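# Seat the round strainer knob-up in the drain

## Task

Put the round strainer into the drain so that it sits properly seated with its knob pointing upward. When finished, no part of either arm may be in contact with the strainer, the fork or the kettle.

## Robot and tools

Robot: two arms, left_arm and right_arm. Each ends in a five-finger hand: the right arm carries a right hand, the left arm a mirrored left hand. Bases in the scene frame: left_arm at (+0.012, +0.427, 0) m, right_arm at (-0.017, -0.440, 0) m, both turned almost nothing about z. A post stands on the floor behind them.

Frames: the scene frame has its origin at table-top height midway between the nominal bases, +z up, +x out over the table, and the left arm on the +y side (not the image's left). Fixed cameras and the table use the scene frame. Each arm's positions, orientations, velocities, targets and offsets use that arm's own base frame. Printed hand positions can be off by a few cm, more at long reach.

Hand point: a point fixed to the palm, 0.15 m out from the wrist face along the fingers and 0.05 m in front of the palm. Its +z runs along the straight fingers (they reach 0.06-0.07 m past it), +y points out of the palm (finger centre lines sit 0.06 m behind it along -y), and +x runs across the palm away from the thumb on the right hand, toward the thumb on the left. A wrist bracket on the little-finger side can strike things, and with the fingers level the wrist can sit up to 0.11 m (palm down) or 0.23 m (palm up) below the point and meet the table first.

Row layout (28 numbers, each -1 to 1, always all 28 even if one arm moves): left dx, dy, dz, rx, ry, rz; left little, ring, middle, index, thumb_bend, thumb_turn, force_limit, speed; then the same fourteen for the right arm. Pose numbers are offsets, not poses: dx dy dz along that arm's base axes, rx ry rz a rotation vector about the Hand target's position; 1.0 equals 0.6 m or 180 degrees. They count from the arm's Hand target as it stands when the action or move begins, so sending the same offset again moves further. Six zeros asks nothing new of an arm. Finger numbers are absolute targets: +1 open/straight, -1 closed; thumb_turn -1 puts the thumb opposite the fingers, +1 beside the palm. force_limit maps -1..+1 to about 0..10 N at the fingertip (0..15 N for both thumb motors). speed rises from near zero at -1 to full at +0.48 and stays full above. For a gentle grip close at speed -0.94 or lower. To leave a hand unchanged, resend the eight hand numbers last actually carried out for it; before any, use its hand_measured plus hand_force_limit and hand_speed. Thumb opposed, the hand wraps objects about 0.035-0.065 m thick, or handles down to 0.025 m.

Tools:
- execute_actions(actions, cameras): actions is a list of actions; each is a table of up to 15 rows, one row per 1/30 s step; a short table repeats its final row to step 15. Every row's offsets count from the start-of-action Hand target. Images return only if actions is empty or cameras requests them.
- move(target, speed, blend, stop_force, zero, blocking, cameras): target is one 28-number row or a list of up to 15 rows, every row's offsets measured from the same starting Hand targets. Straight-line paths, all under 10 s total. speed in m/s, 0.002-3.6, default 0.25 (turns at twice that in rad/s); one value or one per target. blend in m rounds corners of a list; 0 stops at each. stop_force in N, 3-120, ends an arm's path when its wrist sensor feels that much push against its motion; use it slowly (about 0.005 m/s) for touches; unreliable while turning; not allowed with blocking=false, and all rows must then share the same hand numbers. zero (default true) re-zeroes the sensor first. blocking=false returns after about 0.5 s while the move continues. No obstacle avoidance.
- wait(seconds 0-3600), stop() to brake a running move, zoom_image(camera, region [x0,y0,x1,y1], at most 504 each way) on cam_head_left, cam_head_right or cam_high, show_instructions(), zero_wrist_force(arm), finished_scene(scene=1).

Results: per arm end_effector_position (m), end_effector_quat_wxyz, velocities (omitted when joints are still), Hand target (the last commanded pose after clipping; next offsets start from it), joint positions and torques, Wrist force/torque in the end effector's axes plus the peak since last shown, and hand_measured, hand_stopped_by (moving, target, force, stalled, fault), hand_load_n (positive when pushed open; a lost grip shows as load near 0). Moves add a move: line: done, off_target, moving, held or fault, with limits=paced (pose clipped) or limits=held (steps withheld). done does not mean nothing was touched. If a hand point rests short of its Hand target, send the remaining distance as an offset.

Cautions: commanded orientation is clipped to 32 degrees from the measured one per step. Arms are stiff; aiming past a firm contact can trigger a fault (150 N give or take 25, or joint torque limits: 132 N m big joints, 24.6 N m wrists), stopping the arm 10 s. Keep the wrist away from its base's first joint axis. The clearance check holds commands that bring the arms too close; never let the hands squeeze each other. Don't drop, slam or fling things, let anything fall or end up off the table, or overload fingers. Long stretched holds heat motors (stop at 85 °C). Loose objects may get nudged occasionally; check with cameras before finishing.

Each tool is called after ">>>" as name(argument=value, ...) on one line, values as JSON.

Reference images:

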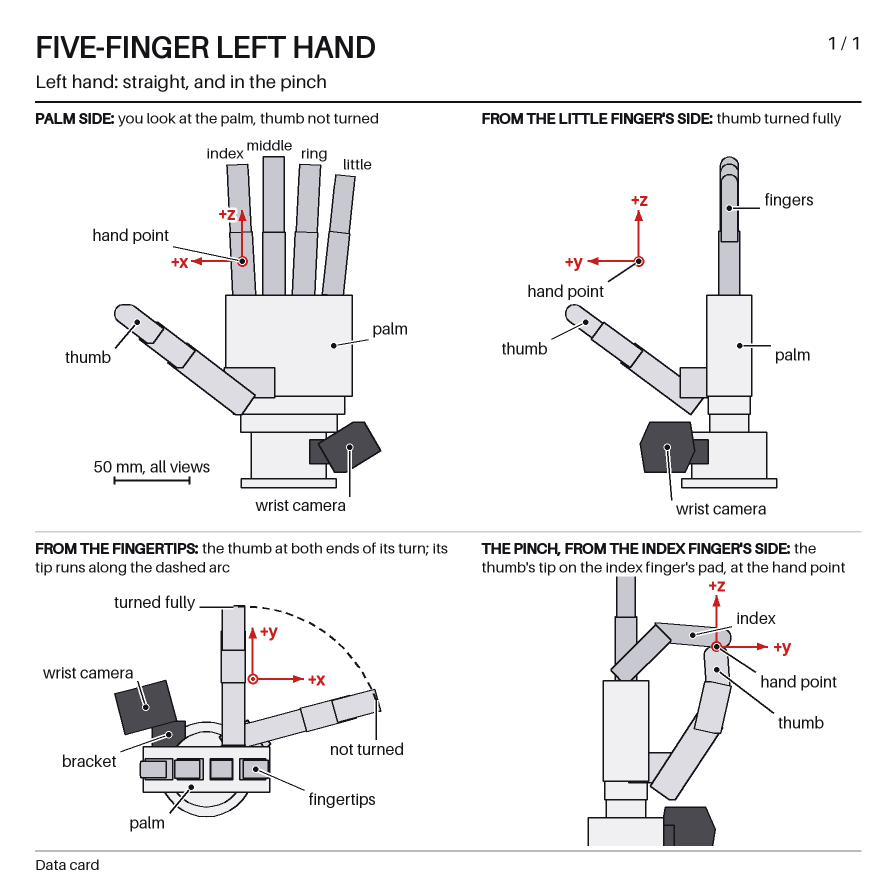

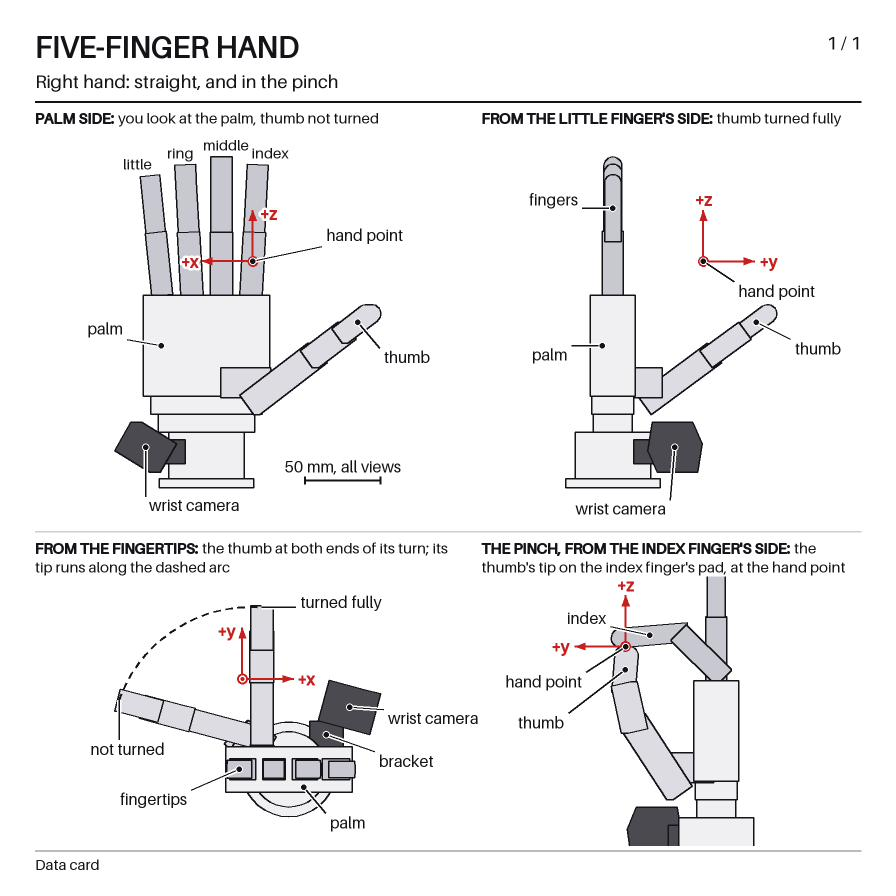

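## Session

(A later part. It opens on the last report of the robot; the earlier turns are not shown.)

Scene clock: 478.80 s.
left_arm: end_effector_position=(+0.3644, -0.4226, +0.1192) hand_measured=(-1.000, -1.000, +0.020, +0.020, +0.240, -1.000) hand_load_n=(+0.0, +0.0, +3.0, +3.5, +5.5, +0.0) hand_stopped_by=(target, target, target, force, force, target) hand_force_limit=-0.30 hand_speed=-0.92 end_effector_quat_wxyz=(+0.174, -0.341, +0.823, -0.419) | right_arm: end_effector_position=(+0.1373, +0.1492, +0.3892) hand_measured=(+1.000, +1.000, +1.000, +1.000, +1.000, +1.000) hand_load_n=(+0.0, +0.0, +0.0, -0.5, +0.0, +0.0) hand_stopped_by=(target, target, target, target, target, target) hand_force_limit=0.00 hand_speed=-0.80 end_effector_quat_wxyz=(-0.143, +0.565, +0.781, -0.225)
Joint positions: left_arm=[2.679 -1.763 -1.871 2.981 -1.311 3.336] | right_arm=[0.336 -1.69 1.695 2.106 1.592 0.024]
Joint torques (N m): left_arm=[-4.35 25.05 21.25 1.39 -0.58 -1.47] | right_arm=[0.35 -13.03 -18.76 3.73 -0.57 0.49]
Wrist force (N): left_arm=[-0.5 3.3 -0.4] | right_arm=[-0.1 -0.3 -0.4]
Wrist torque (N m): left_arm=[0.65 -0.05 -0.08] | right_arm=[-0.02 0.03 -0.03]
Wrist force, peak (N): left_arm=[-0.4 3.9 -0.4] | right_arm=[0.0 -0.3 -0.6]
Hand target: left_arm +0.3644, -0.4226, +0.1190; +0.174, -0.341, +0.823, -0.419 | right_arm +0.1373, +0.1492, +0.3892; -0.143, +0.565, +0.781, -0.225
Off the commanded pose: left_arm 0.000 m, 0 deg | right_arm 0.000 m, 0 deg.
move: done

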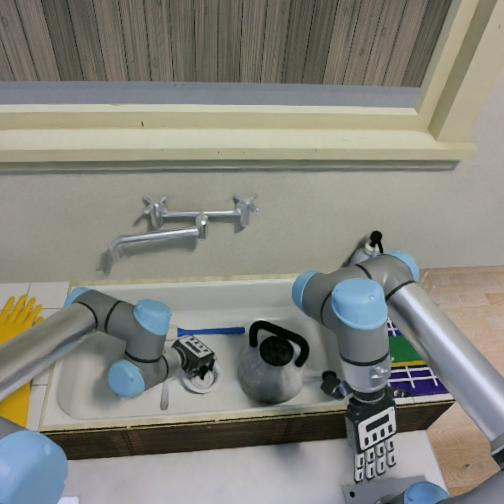

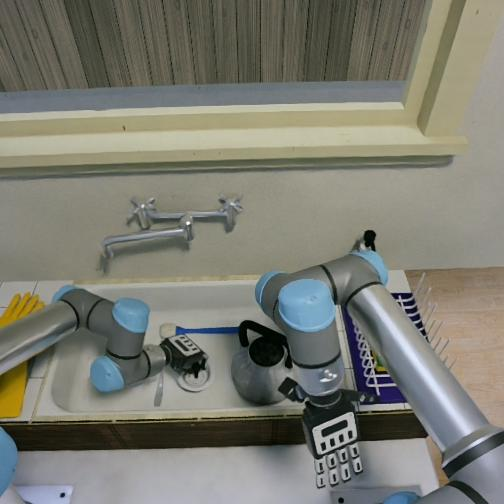

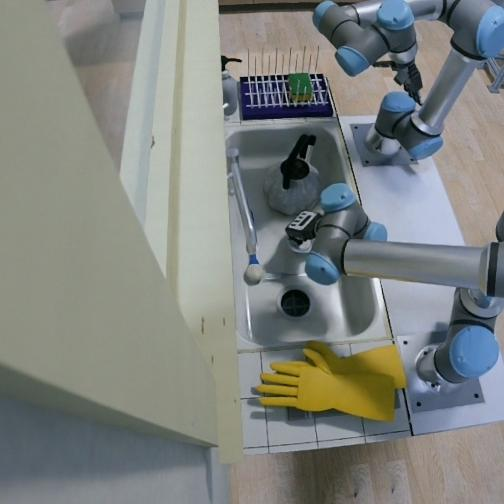

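>>> move(target=[0,0,0.12,0,0,0,-1,-1,0.018,0.018,0.235,-1,-0.3,-0.92,0,0,0,0,0,0,1,1,1,1,1,1,0,-0.8], speed=0.04, cameras=["all"])

>>> zoom_image(camera="cam_head_left", region=[165, 325, 235, 395])

>>> zoom_image(camera="cam_head_right", region=[155, 325, 225, 395])

>>> zoom_image(camera="cam_high", region=[260, 190, 350, 280])

Scene clock: 484.63 s.
left_arm: end_effector_position=(+0.3644, -0.4226, +0.1913) hand_measured=(-1.000, -1.000, +0.020, +0.020, +0.240, -1.000) hand_load_n=(+0.0, +0.5, +3.5, +3.5, +5.5, +0.0) hand_stopped_by=(target, target, target, force, force, target) hand_force_limit=-0.30 hand_speed=-0.92 end_effector_quat_wxyz=(+0.174, -0.341, +0.823, -0.420) end_effector_velocity=(+0.000, +0.000, -0.001) end_effector_angular_velocity=(+0.001, -0.002, +0.001) | right_arm: end_effector_position=(+0.1373, +0.1492, +0.3892) hand_measured=(+1.000, +1.000, +1.000, +1.000, +1.000, +1.000) hand_load_n=(+0.0, +0.0, +0.0, +0.0, +0.0, +0.0) hand_stopped_by=(target, target, target, target, target, target) hand_force_limit=0.00 hand_speed=-0.80 end_effector_quat_wxyz=(-0.143, +0.565, +0.781, -0.225)
Joint positions: left_arm=[2.679 -1.695 -1.752 2.794 -1.311 3.336] | right_arm=[0.336 -1.69 1.695 2.106 1.592 0.024]
Joint velocities: left_arm=[0 0 -0.003 0.005 -0.002 0.001] | right_arm=[within noise]
Joint torques (N m): left_arm=[-6.85 13.64 10.52 2.95 -0.34 -0.9] | right_arm=[0.35 -14.05 -19.66 3.7 -0.38 0.62]
Wrist force (N): left_arm=[-0.5 3.2 -0.5] | right_arm=[0.0 -0.3 -0.5]
Wrist torque (N m): left_arm=[0.60 -0.06 -0.09] | right_arm=[-0.02 0.02 -0.02]
Wrist force, peak (N): left_arm=[-0.2 3.8 -0.3] | right_arm=[-0.3 -0.3 -0.7]
Hand target: left_arm +0.3644, -0.4226, +0.1910; +0.174, -0.341, +0.823, -0.419 | right_arm +0.1373, +0.1492, +0.3892; -0.143, +0.565, +0.781, -0.225
Off the commanded pose: left_arm 0.000 m, 0 deg | right_arm 0.000 m, 0 deg.
move: done

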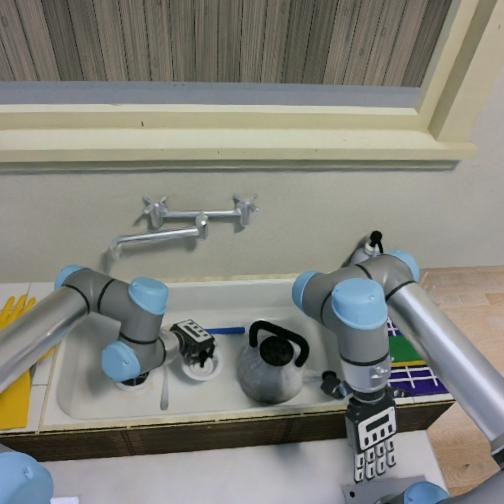

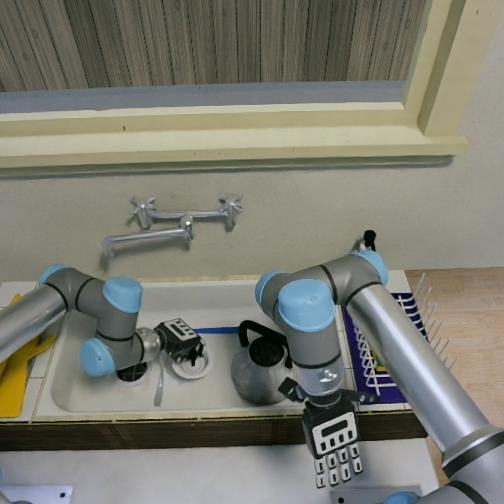

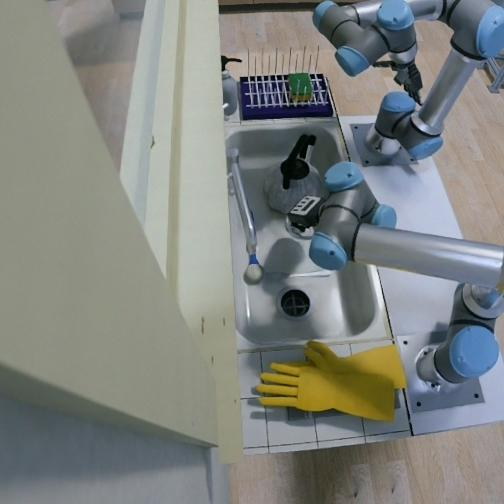

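Scaled by 7.200 from the camera's image (finer frame: 720x720).

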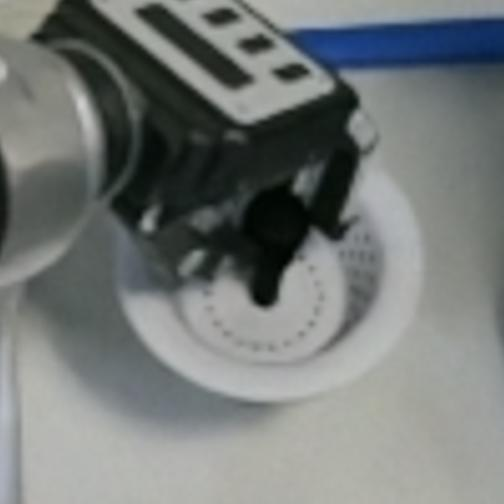

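Scaled by 7.200 from the camera's image (finer frame: 720x720).

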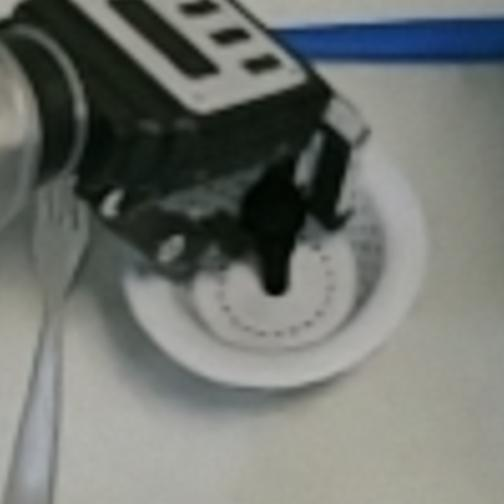

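Scaled by 5.600 from the camera's image (finer frame: 720x720).

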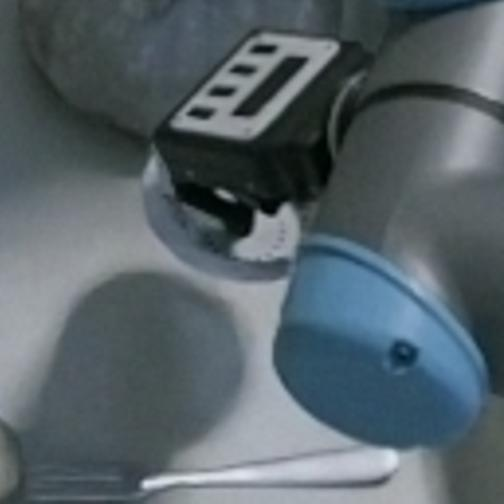

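>>> move(target=[0.0617,0.329,0,0,0,0.25,-1,-1,0.018,0.018,0.235,-1,-0.3,-0.92,0,0,0,0,0,0,1,1,1,1,1,1,0,-0.8], speed=0.12, cameras=["all"])

>>> zoom_image(camera="cam_head_left", region=[95, 325, 165, 395])

>>> zoom_image(camera="cam_head_right", region=[90, 325, 160, 395])

>>> zoom_image(camera="cam_high", region=[250, 250, 350, 350])

Scene clock: 518.73 s.
left_arm: end_effector_position=(+0.4013, -0.2251, +0.1910) hand_measured=(-1.000, -1.000, +0.020, +0.020, +0.240, -1.000) hand_load_n=(+0.0, +0.0, +3.5, +3.5, +5.0, +0.0) hand_stopped_by=(target, target, target, force, force, target) hand_force_limit=-0.30 hand_speed=-0.92 end_effector_quat_wxyz=(-0.321, +0.630, -0.630, +0.321) | right_arm: end_effector_position=(+0.1373, +0.1492, +0.3892) hand_measured=(+1.000, +1.000, +1.000, +1.000, +1.000, +1.000) hand_load_n=(+0.0, +0.0, +0.0, -0.5, +0.0, +0.0) hand_stopped_by=(target, target, target, target, target, target) hand_force_limit=0.00 hand_speed=-0.80 end_effector_quat_wxyz=(-0.143, +0.565, +0.781, -0.225)
Joint positions: left_arm=[2.903 -1.476 -1.974 2.807 -1.763 2.999] | right_arm=[0.336 -1.69 1.695 2.106 1.592 0.024]
Joint torques (N m): left_arm=[-10.1 7.72 28.97 -0.41 1.16 1.35] | right_arm=[-0.49 -13.28 -20.09 3.69 -0.5 0.72]
Wrist force (N): left_arm=[-0.3 3.4 -0.4] | right_arm=[0.1 -0.3 -0.4]
Wrist torque (N m): left_arm=[0.63 -0.07 -0.09] | right_arm=[-0.02 0.01 -0.01]
Wrist force, peak (N): left_arm=[-0.4 3.5 -0.4] | right_arm=[-0.2 -0.4 -0.6]
Hand target: left_arm +0.4014, -0.2252, +0.1910; -0.321, +0.630, -0.630, +0.321 | right_arm +0.1373, +0.1492, +0.3892; -0.143, +0.565, +0.781, -0.225
Off the commanded pose: left_arm 0.000 m, 0 deg | right_arm 0.000 m, 0 deg.
move: done

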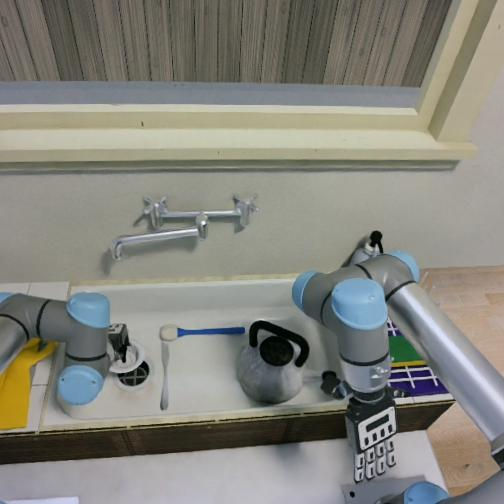

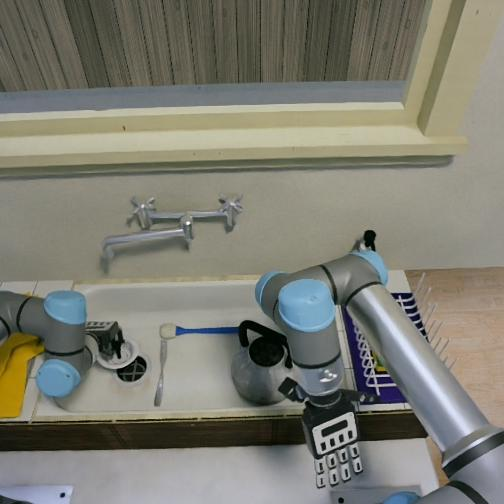

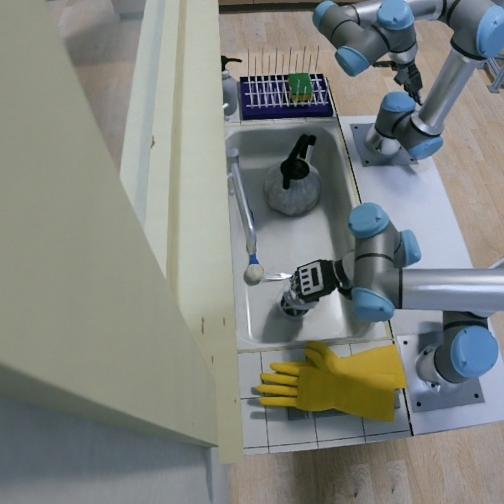

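Scaled by 7.200 from the camera's image (finer frame: 720x720).

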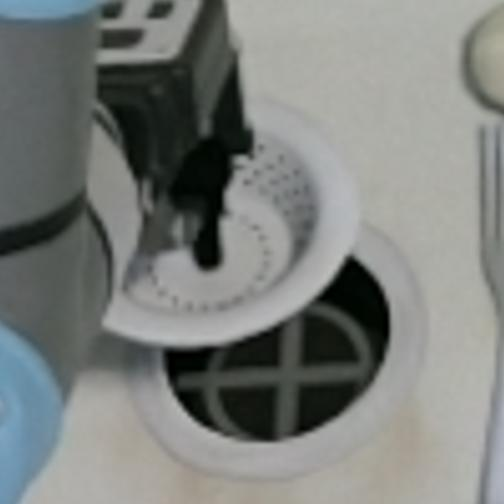

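Scaled by 7.200 from the camera's image (finer frame: 720x720).

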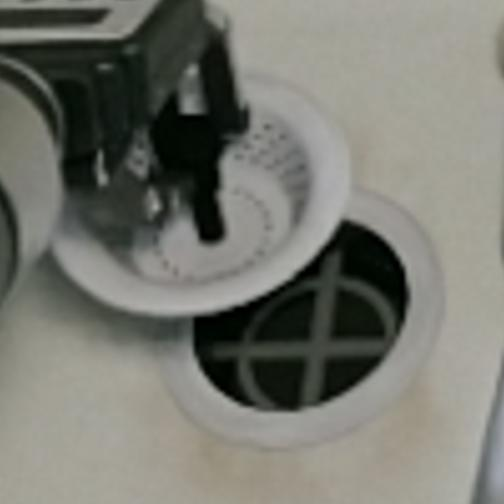

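Scaled by 5.040 from the camera's image (finer frame: 720x720).

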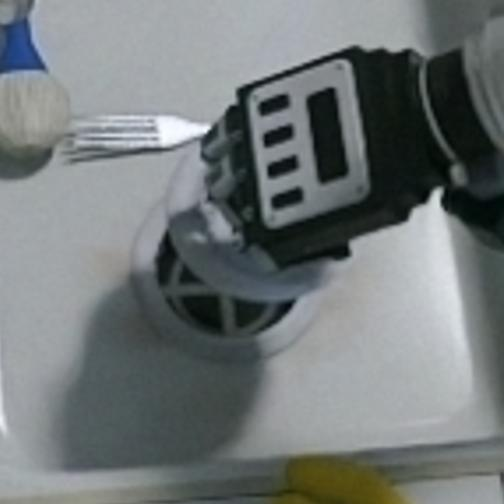

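>>> move(target=[[0.005,-0.004,-0.02,-0.033,0,0,-1,-1,0.018,0.018,0.235,-1,-0.3,-0.92,0,0,0,0,0,0,1,1,1,1,1,1,0,-0.8],[0.005,-0.004,-0.1233,-0.033,0,0,-1,-1,0.018,0.018,0.235,-1,-0.3,-0.92,0,0,0,0,0,0,1,1,1,1,1,1,0,-0.8]], speed=0.05, blend=0.01, cameras=["all"])

>>> zoom_image(camera="cam_head_left", region=[95, 325, 165, 395])

>>> zoom_image(camera="cam_head_right", region=[90, 325, 160, 395])

>>> zoom_image(camera="cam_high", region=[250, 250, 350, 350])

Scene clock: 547.43 s.
left_arm: end_effector_position=(+0.4043, -0.2276, +0.1168) hand_measured=(-1.000, -1.000, +0.020, +0.020, +0.240, -1.000) hand_load_n=(+0.0, +0.0, +3.0, +3.0, +5.0, +0.5) hand_stopped_by=(target, target, target, force, force, target) hand_force_limit=-0.30 hand_speed=-0.92 end_effector_quat_wxyz=(-0.288, +0.646, -0.613, +0.353) | right_arm: end_effector_position=(+0.1373, +0.1492, +0.3892) hand_measured=(+1.000, +1.000, +1.000, +1.000, +1.000, +1.000) hand_load_n=(+0.0, +0.0, +0.0, +0.0, +0.0, +0.0) hand_stopped_by=(target, target, target, target, target, target) hand_force_limit=0.00 hand_speed=-0.80 end_effector_quat_wxyz=(-0.143, +0.565, +0.781, -0.225)
Joint positions: left_arm=[2.969 -1.533 -2.138 3.044 -1.649 2.957] | right_arm=[0.336 -1.69 1.695 2.106 1.592 0.024]
Joint torques (N m): left_arm=[-10.35 29.84 32.83 -2.9 -1.36 0.46] | right_arm=[0.3 -13.32 -19.4 3.76 -0.57 0.66]
Wrist force (N): left_arm=[-0.3 3.1 -0.5] | right_arm=[0.0 -0.1 -0.4]
Wrist torque (N m): left_arm=[0.61 -0.08 -0.03] | right_arm=[0.01 0.02 -0.01]
Wrist force, peak (N): left_arm=[-0.5 3.7 -0.1] | right_arm=[0.0 -0.4 -0.7]
Hand target: left_arm +0.4044, -0.2276, +0.1170; -0.288, +0.646, -0.613, +0.353 | right_arm +0.1373, +0.1492, +0.3892; -0.143, +0.565, +0.781, -0.225
Off the commanded pose: left_arm 0.000 m, 0 deg | right_arm 0.000 m, 0 deg.
move: done

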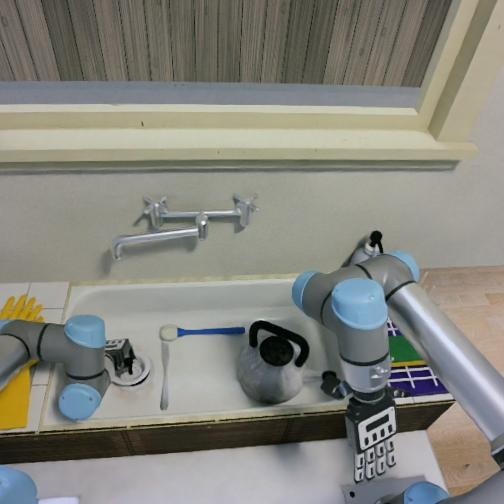

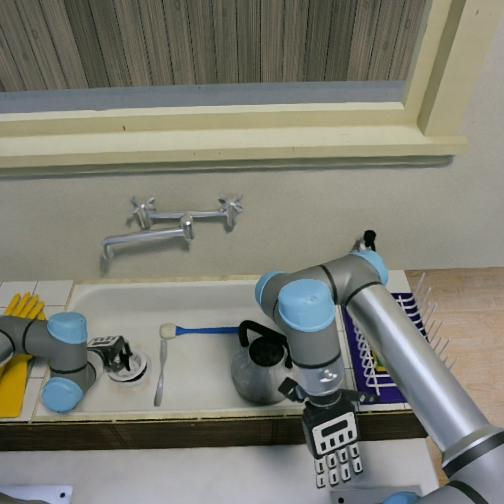

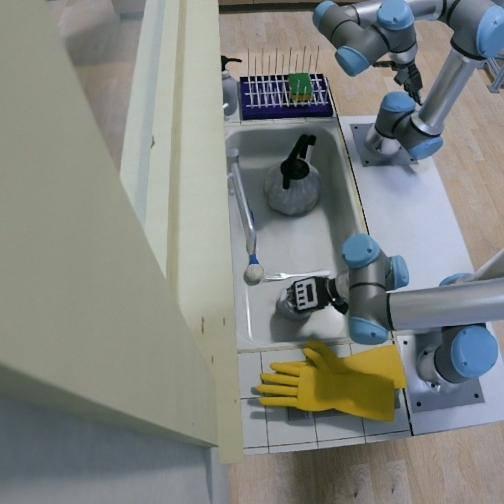

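Scaled by 7.200 from the camera's image (finer frame: 720x720).

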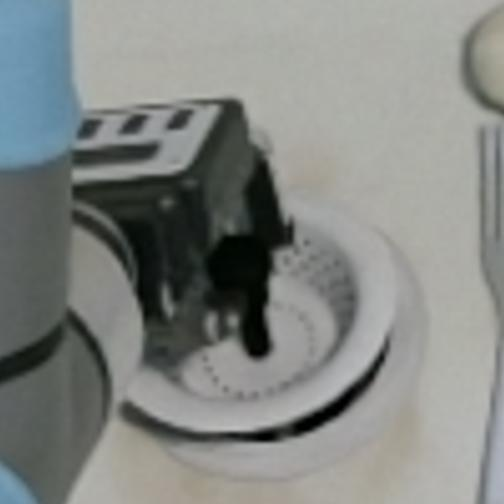

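Scaled by 7.200 from the camera's image (finer frame: 720x720).

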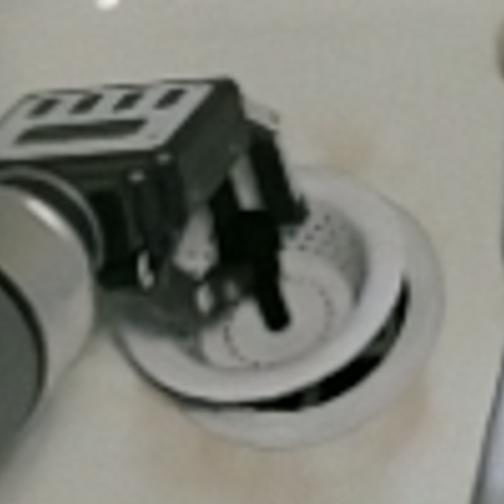

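Scaled by 5.040 from the camera's image (finer frame: 720x720).

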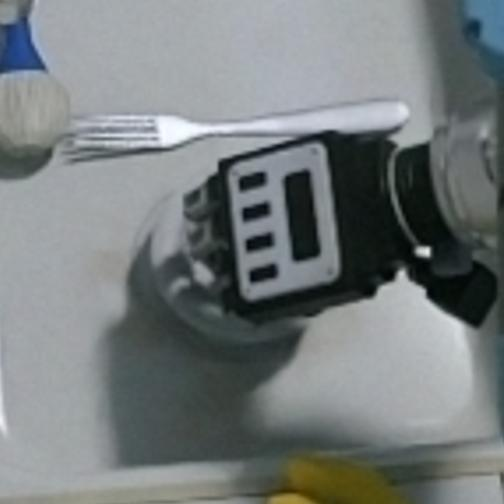

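>>> move(target=[0,0,-0.065,0,0,0,-1,-1,0.018,0.018,0.235,-1,-0.3,-0.92,0,0,0,0,0,0,1,1,1,1,1,1,0,-0.8], speed=0.015, stop_force=3, cameras=["all"])

>>> zoom_image(camera="cam_head_left", region=[95, 325, 165, 395])

>>> zoom_image(camera="cam_head_right", region=[90, 325, 160, 395])

>>> zoom_image(camera="cam_high", region=[250, 250, 350, 350])

Scene clock: 559.20 s.
left_arm: end_effector_position=(+0.4044, -0.2276, +0.0871) hand_measured=(-1.000, -1.000, +0.018, +0.020, +0.240, -1.000) hand_load_n=(+0.0, +0.0, +1.0, +5.0, +5.0, +0.0) hand_stopped_by=(target, target, target, force, force, target) hand_force_limit=-0.30 hand_speed=-0.92 end_effector_quat_wxyz=(-0.288, +0.646, -0.613, +0.353) | right_arm: end_effector_position=(+0.1373, +0.1492, +0.3892) hand_measured=(+1.000, +1.000, +1.000, +1.000, +1.000, +1.000) hand_load_n=(+0.0, +0.0, +0.0, +0.0, +0.0, +0.0) hand_stopped_by=(target, target, target, target, target, target) hand_force_limit=0.00 hand_speed=-0.80 end_effector_quat_wxyz=(-0.143, +0.565, +0.781, -0.225)
Joint positions: left_arm=[2.969 -1.579 -2.183 3.135 -1.649 2.957] | right_arm=[0.336 -1.69 1.695 2.106 1.592 0.024]
Joint torques (N m): left_arm=[-8.94 30.07 31.64 0.96 -1.09 -0.76] | right_arm=[-0.47 -13.56 -19.99 3.7 -0.53 0.63]
Wrist force (N): left_arm=[-0.1 2.9 -0.2] | right_arm=[0.0 -0.4 -0.4]
Wrist torque (N m): left_arm=[0.61 -0.08 -0.02] | right_arm=[-0.03 0.02 -0.02]
Wrist force, peak (N): left_arm=[-0.5 3.2 -0.6] | right_arm=[0.2 -0.3 -0.7]
Hand target: left_arm +0.4044, -0.2276, +0.0871; -0.288, +0.646, -0.613, +0.353 (not the last commanded pose) | right_arm +0.1373, +0.1492, +0.3892; -0.143, +0.565, +0.781, -0.225
Off the commanded pose: left_arm 0.009 m, 0 deg | right_arm 0.000 m, 0 deg.
move: contact (left_arm)

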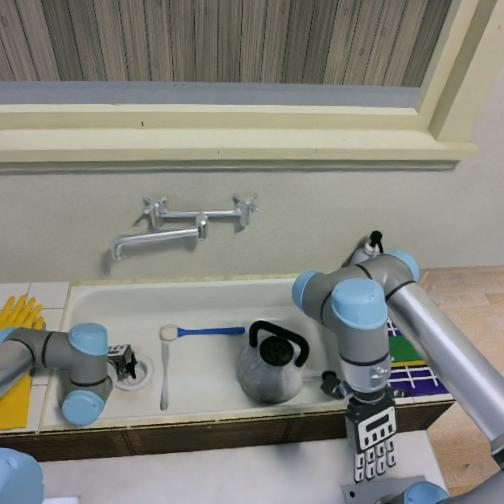

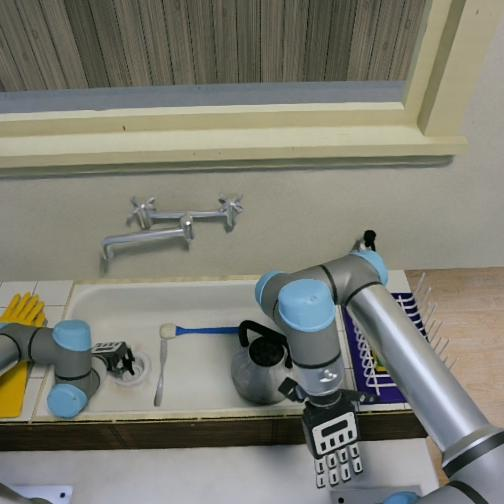

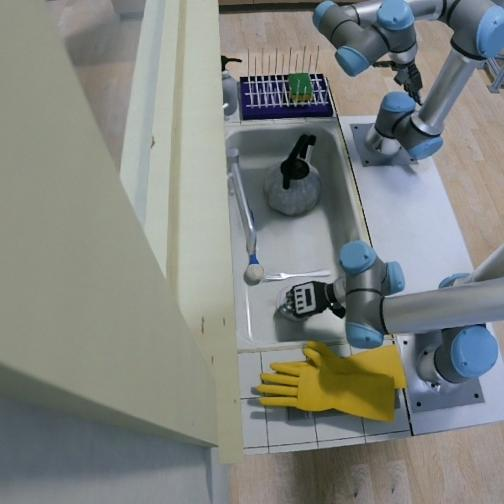

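Scaled by 7.200 from the camera's image (finer frame: 720x720).

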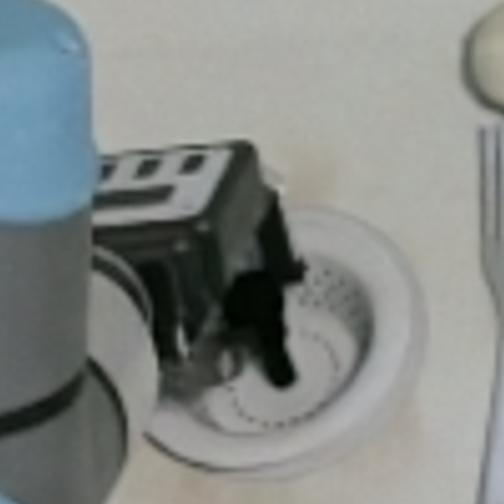

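Scaled by 7.200 from the camera's image (finer frame: 720x720).

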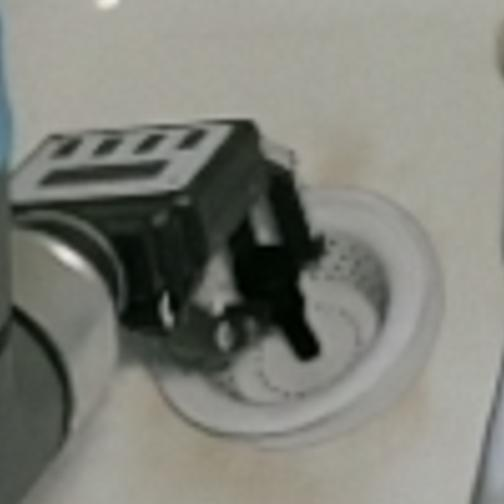

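Scaled by 5.040 from the camera's image (finer frame: 720x720).

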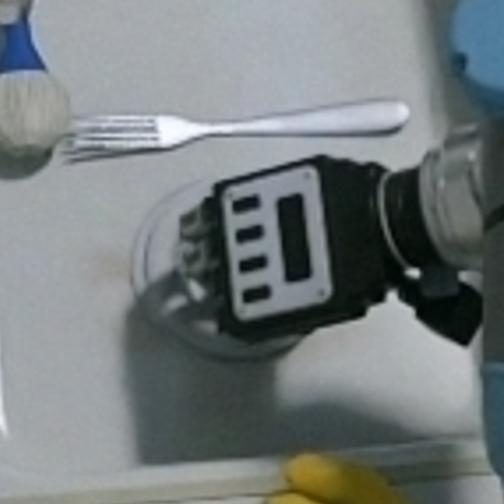

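>>> move(target=[0,0,-0.01,0,0,0,-1,-1,0.018,0.018,0.235,-1,-0.3,-0.92,0,0,0,0,0,0,1,1,1,1,1,1,0,-0.8], speed=0.01, stop_force=6, cameras=["cam_head_left","cam_head_right"])

>>> zoom_image(camera="cam_head_left", region=[95, 325, 165, 395])

>>> zoom_image(camera="cam_head_right", region=[90, 325, 160, 395])

Scene clock: 567.63 s.
left_arm: end_effector_position=(+0.4043, -0.2276, +0.0810) hand_measured=(-1.000, -1.000, +0.018, +0.020, +0.240, -1.000) hand_load_n=(+0.0, +0.0, -0.5, +5.5, +3.5, +0.0) hand_stopped_by=(target, target, target, force, force, target) hand_force_limit=-0.30 hand_speed=-0.92 end_effector_quat_wxyz=(-0.288, +0.646, -0.613, +0.353) | right_arm: end_effector_position=(+0.1373, +0.1492, +0.3892) hand_measured=(+1.000, +1.000, +1.000, +1.000, +1.000, +1.000) hand_load_n=(+0.0, +0.0, +0.0, +0.0, +0.0, -0.5) hand_stopped_by=(target, target, target, target, target, target) hand_force_limit=0.00 hand_speed=-0.80 end_effector_quat_wxyz=(-0.143, +0.565, +0.781, -0.225)
Joint positions: left_arm=[2.969 -1.589 -2.192 3.154 -1.649 2.957] | right_arm=[0.336 -1.69 1.695 2.106 1.592 0.024]
Joint torques (N m): left_arm=[-8.56 28.25 26.88 -3.15 -0.99 -0.64] | right_arm=[-0.62 -13.58 -19.98 3.68 -0.63 0.93]
Wrist force (N): left_arm=[0.4 1.5 -0.2] | right_arm=[0.2 -0.2 -0.5]
Wrist torque (N m): left_arm=[0.52 -0.11 0.00] | right_arm=[0.01 0.00 -0.01]
Wrist force, peak (N): left_arm=[-0.3 3.2 -0.4] | right_arm=[0.1 -0.5 -0.6]
Hand target: left_arm +0.4044, -0.2276, +0.0811; -0.288, +0.646, -0.613, +0.353 | right_arm +0.1373, +0.1492, +0.3892; -0.143, +0.565, +0.781, -0.225
Off the commanded pose: left_arm 0.000 m, 0 deg | right_arm 0.000 m, 0 deg.
move: done

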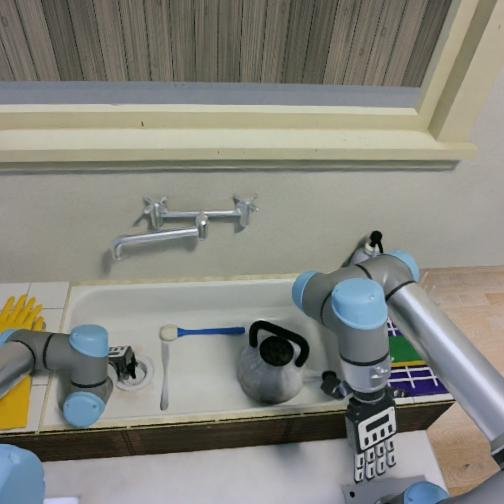

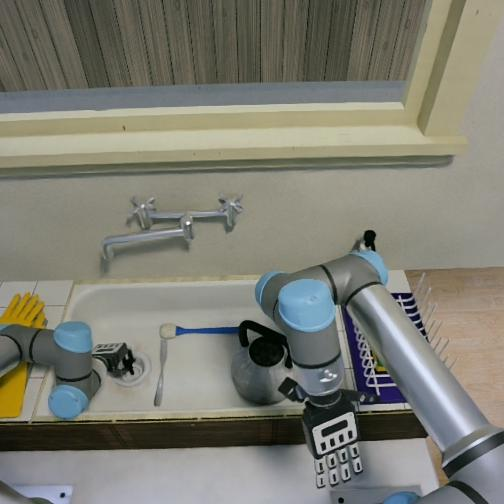

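Scaled by 7.200 from the camera's image (finer frame: 720x720).

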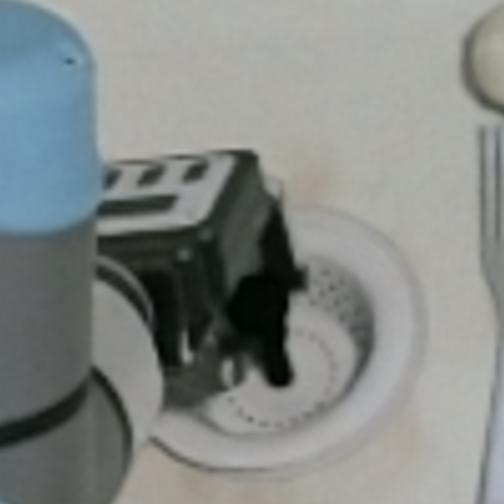

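Scaled by 7.200 from the camera's image (finer frame: 720x720).

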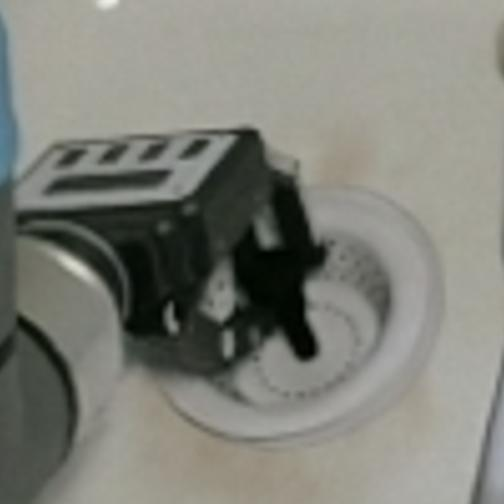

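>>> move(target=[0,0,0,0,0,0,-1,-1,0.05,0.05,0.28,-1,-0.3,-0.93,0,0,0,0,0,0,1,1,1,1,1,1,0,-0.8])

>>> move(target=[0,0,0,0,0,0,-1,-1,0.15,0.15,0.42,-1,-0.3,-0.85,0,0,0,0,0,0,1,1,1,1,1,1,0,-0.8], cameras=["cam_head_left","cam_head_right"])

>>> zoom_image(camera="cam_head_left", region=[95, 325, 165, 395])

>>> zoom_image(camera="cam_head_right", region=[90, 325, 160, 395])

Scene clock: 573.03 s.
left_arm: end_effector_position=(+0.4044, -0.2276, +0.0811) hand_measured=(-1.000, -1.000, +0.050, +0.050, +0.280, -1.000) hand_load_n=(+0.0, +0.0, +0.0, +1.0, +0.0, +0.0) hand_stopped_by=(target, target, target, target, target, target) hand_force_limit=-0.30 hand_speed=-0.93 end_effector_quat_wxyz=(-0.288, +0.646, -0.613, +0.353) | right_arm: end_effector_position=(+0.1373, +0.1492, +0.3892) hand_measured=(+1.000, +1.000, +1.000, +1.000, +1.000, +1.000) hand_load_n=(+0.0, +0.0, +0.0, +0.0, +0.0, +0.0) hand_stopped_by=(target, target, target, target, target, target) hand_force_limit=0.00 hand_speed=-0.80 end_effector_quat_wxyz=(-0.143, +0.565, +0.781, -0.225)
Joint positions: left_arm=[2.969 -1.589 -2.192 3.154 -1.649 2.957] | right_arm=[0.336 -1.69 1.695 2.106 1.592 0.024]
Joint torques (N m): left_arm=[-8.67 28.83 29.06 -1.72 -1 -0.71] | right_arm=[-0.59 -13.57 -20.33 3.58 -0.67 0.71]
Wrist force (N): left_arm=[0.3 1.0 -0.6] | right_arm=[0.0 -0.2 -0.4]
Wrist torque (N m): left_arm=[0.46 -0.12 0.01] | right_arm=[0.00 0.02 -0.02]
Wrist force, peak (N): left_arm=[-0.3 3.3 -0.6] | right_arm=[0.0 -0.4 -0.7]
Hand target: left_arm +0.4044, -0.2276, +0.0811; -0.288, +0.646, -0.613, +0.353 | right_arm +0.1373, +0.1492, +0.3892; -0.143, +0.565, +0.781, -0.225
Off the commanded pose: left_arm 0.000 m, 0 deg | right_arm 0.000 m, 0 deg.
move: done

Scene clock: 573.93 s.
left_arm: end_effector_position=(+0.4044, -0.2276, +0.0811) hand_measured=(-1.000, -1.000, +0.150, +0.150, +0.420, -1.000) hand_load_n=(+0.0, +0.0, -0.5, +0.0, +0.0, +0.0) hand_stopped_by=(target, target, target, target, target, target) hand_force_limit=-0.30 hand_speed=-0.85 end_effector_quat_wxyz=(-0.288, +0.646, -0.613, +0.353) | right_arm: end_effector_position=(+0.1373, +0.1492, +0.3892) hand_measured=(+1.000, +1.000, +1.000, +1.000, +1.000, +1.000) hand_load_n=(+0.0, +0.0, +0.0, +0.0, +0.0, +0.0) hand_stopped_by=(target, target, target, target, target, target) hand_force_limit=0.00 hand_speed=-0.80 end_effector_quat_wxyz=(-0.143, +0.565, +0.781, -0.225)
Joint positions: left_arm=[2.969 -1.589 -2.192 3.154 -1.649 2.957] | right_arm=[0.336 -1.69 1.695 2.106 1.592 0.024]
Joint torques (N m): left_arm=[-8.95 26.66 26.06 -1.54 -1.03 -0.68] | right_arm=[-0.79 -14.02 -20.07 3.68 -0.59 0.69]
Wrist force (N): left_arm=[0.0 1.8 -1.2] | right_arm=[0.2 -0.2 -0.5]
Wrist torque (N m): left_arm=[0.56 -0.11 -0.01] | right_arm=[0.01 0.00 -0.01]
Wrist force, peak (N): left_arm=[-0.1 1.9 -1.3] | right_arm=[0.1 -0.3 -0.7]
Hand target: left_arm +0.4044, -0.2276, +0.0811; -0.288, +0.646, -0.613, +0.353 | right_arm +0.1373, +0.1492, +0.3892; -0.143, +0.565, +0.781, -0.225
Off the commanded pose: left_arm 0.000 m, 0 deg | right_arm 0.000 m, 0 deg.
move: done

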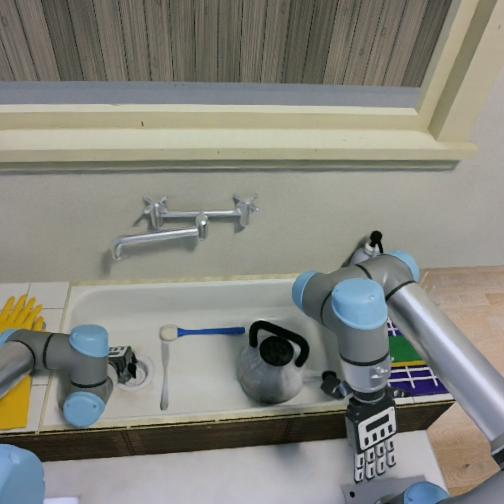

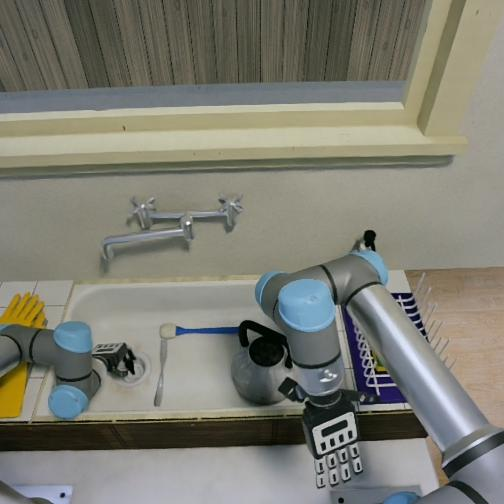

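Scaled by 7.200 from the camera's image (finer frame: 720x720).

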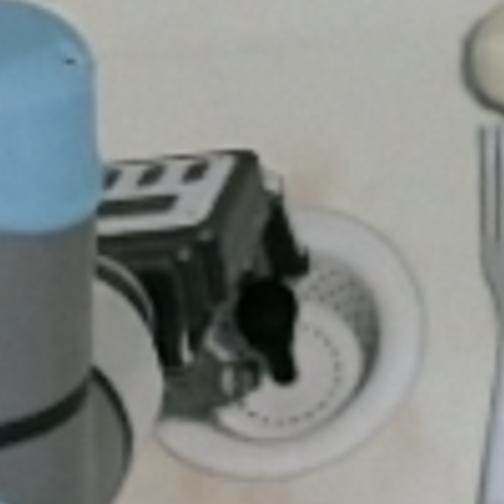

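Scaled by 7.200 from the camera's image (finer frame: 720x720).

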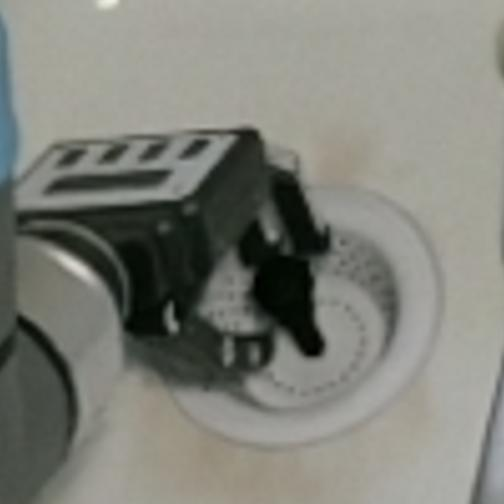

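>>> move(target=[0,0,0,0,0,0,-1,-1,0.4,0.4,0.65,-1,-0.3,-0.6,0,0,0,0,0,0,1,1,1,1,1,1,0,-0.8], cameras=["all"])

Scene clock: 579.93 s.
left_arm: end_effector_position=(+0.4044, -0.2276, +0.0811) hand_measured=(-1.000, -1.000, +0.400, +0.400, +0.650, -1.000) hand_load_n=(+0.0, +0.0, +0.0, +0.0, +0.0, +0.0) hand_stopped_by=(target, target, target, target, target, target) hand_force_limit=-0.30 hand_speed=-0.60 end_effector_quat_wxyz=(-0.288, +0.646, -0.613, +0.353) | right_arm: end_effector_position=(+0.1373, +0.1492, +0.3892) hand_measured=(+1.000, +1.000, +1.000, +1.000, +1.000, +1.000) hand_load_n=(+0.0, -0.5, +0.0, +0.0, +0.0, -0.5) hand_stopped_by=(target, target, target, target, target, target) hand_force_limit=0.00 hand_speed=-0.80 end_effector_quat_wxyz=(-0.143, +0.565, +0.781, -0.225)
Joint positions: left_arm=[2.969 -1.589 -2.192 3.154 -1.649 2.957] | right_arm=[0.336 -1.69 1.695 2.106 1.592 0.024]
Joint torques (N m): left_arm=[-8.2 19.68 14.18 -0.46 -1.05 -0.57] | right_arm=[-0.46 -12.69 -20.3 3.78 -0.7 0.7]
Wrist force (N): left_arm=[0.1 1.8 -1.4] | right_arm=[0.1 -0.3 -0.6]
Wrist torque (N m): left_arm=[0.57 -0.13 0.00] | right_arm=[0.01 0.02 -0.01]
Wrist force, peak (N): left_arm=[0.1 2.0 -1.4] | right_arm=[0.0 -0.6 -0.7]
Hand target: left_arm +0.4044, -0.2276, +0.0811; -0.288, +0.646, -0.613, +0.353 | right_arm +0.1373, +0.1492, +0.3892; -0.143, +0.565, +0.781, -0.225
Off the commanded pose: left_arm 0.000 m, 0 deg | right_arm 0.000 m, 0 deg.
move: done

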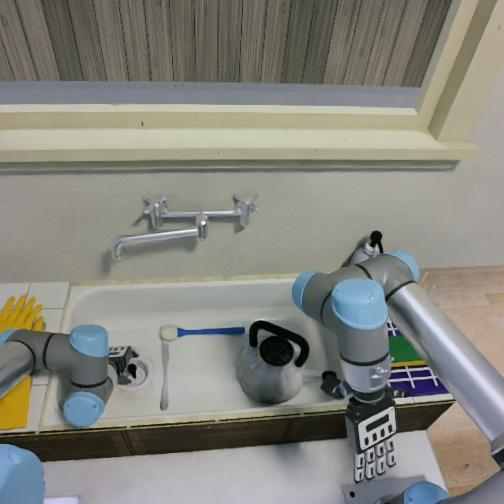

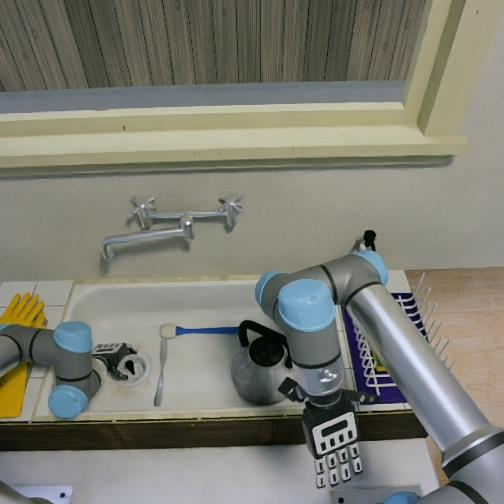

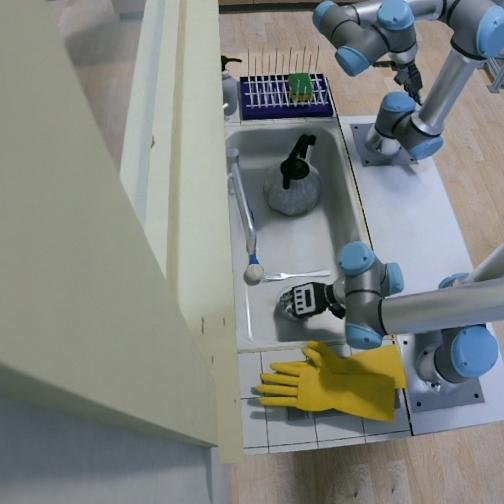

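>>> zoom_image(camera="cam_head_left", region=[95, 325, 165, 395])

>>> zoom_image(camera="cam_head_right", region=[90, 325, 160, 395])

Scaled by 7.200 from the camera's image (finer frame: 720x720).

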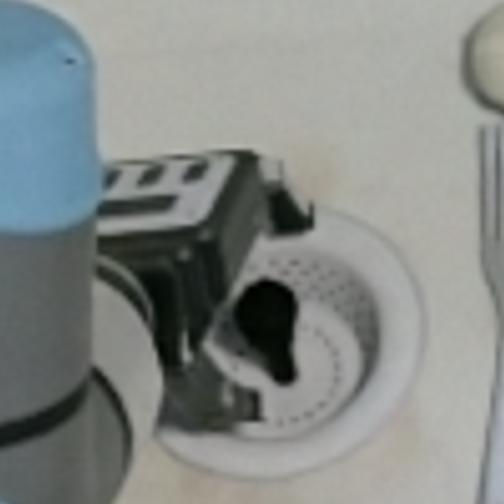

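Scaled by 7.200 from the camera's image (finer frame: 720x720).

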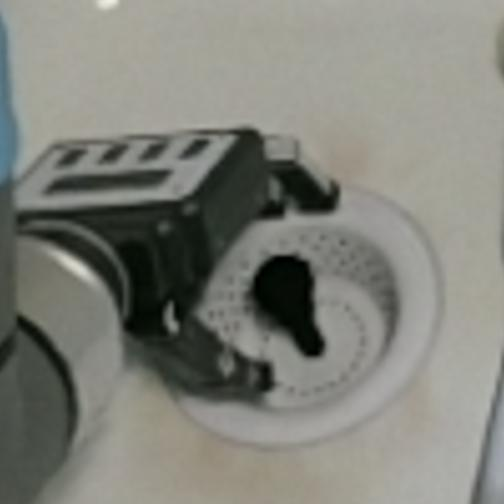

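>>> move(target=[[0,0,0.033,0,0,0,-1,-1,0.4,0.4,0.65,-1,-0.3,-0.6,0,0,0,0,0,0,1,1,1,1,1,1,0,-0.8],[0,0,0.25,0,0,0,-1,-1,0.4,0.4,0.65,-1,-0.3,-0.6,0,0,0,0,0,0,1,1,1,1,1,1,0,-0.8]], speed=[0.02,0.08], blend=[0.005,0], cameras=["all"])

Scene clock: 592.20 s.
left_arm: end_effector_position=(+0.4044, -0.2276, +0.2312) hand_measured=(-1.000, -1.000, +0.400, +0.400, +0.650, -1.000) hand_load_n=(+0.0, +0.0, +0.0, +0.0, +0.0, +0.0) hand_stopped_by=(target, target, target, target, target, target) hand_force_limit=-0.30 hand_speed=-0.60 end_effector_quat_wxyz=(-0.288, +0.646, -0.613, +0.353) | right_arm: end_effector_position=(+0.1373, +0.1492, +0.3892) hand_measured=(+1.000, +1.000, +1.000, +1.000, +1.000, +1.000) hand_load_n=(+0.0, +0.0, +0.0, +0.0, +0.0, +0.0) hand_stopped_by=(target, target, target, target, target, target) hand_force_limit=0.00 hand_speed=-0.80 end_effector_quat_wxyz=(-0.143, +0.565, +0.781, -0.225)
Joint positions: left_arm=[2.969 -1.426 -1.92 2.719 -1.649 2.957] | right_arm=[0.336 -1.69 1.695 2.106 1.592 0.024]
Joint torques (N m): left_arm=[8.57 -0.09 11.45 2.38 1.13 0.83] | right_arm=[0.14 -14.11 -20.51 3.69 -0.7 0.76]
Wrist force (N): left_arm=[-0.5 1.8 -1.4] | right_arm=[0.1 -0.4 -0.5]
Wrist torque (N m): left_arm=[0.56 -0.05 -0.04] | right_arm=[-0.02 0.02 -0.02]
Wrist force, peak (N): left_arm=[-0.2 2.3 -1.0] | right_arm=[0.0 -0.6 -0.7]
Hand target: left_arm +0.4044, -0.2276, +0.2311; -0.288, +0.646, -0.613, +0.353 | right_arm +0.1373, +0.1492, +0.3892; -0.143, +0.565, +0.781, -0.225
Off the commanded pose: left_arm 0.000 m, 0 deg | right_arm 0.000 m, 0 deg.
move: done

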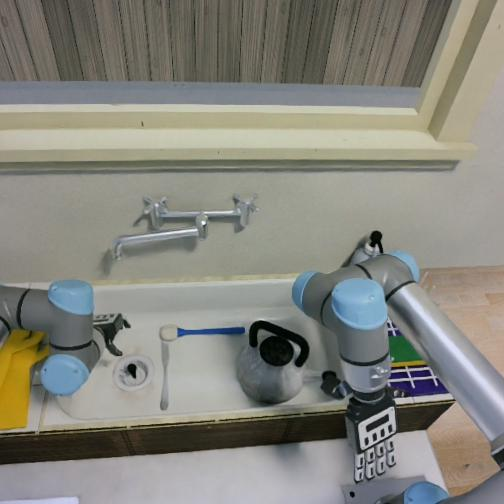

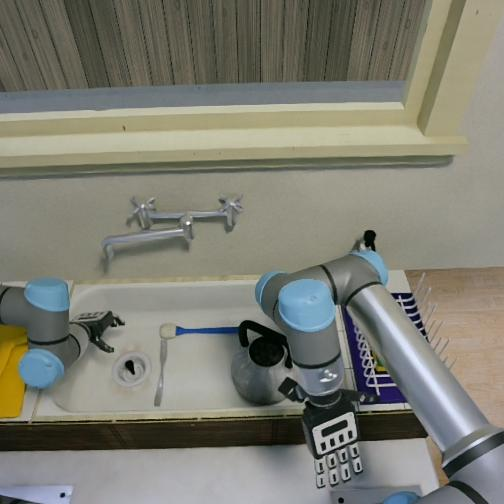

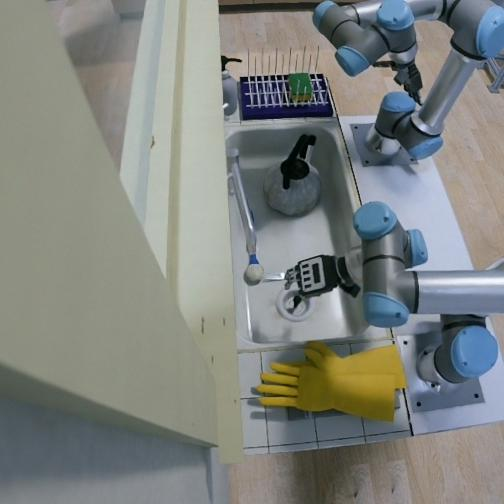

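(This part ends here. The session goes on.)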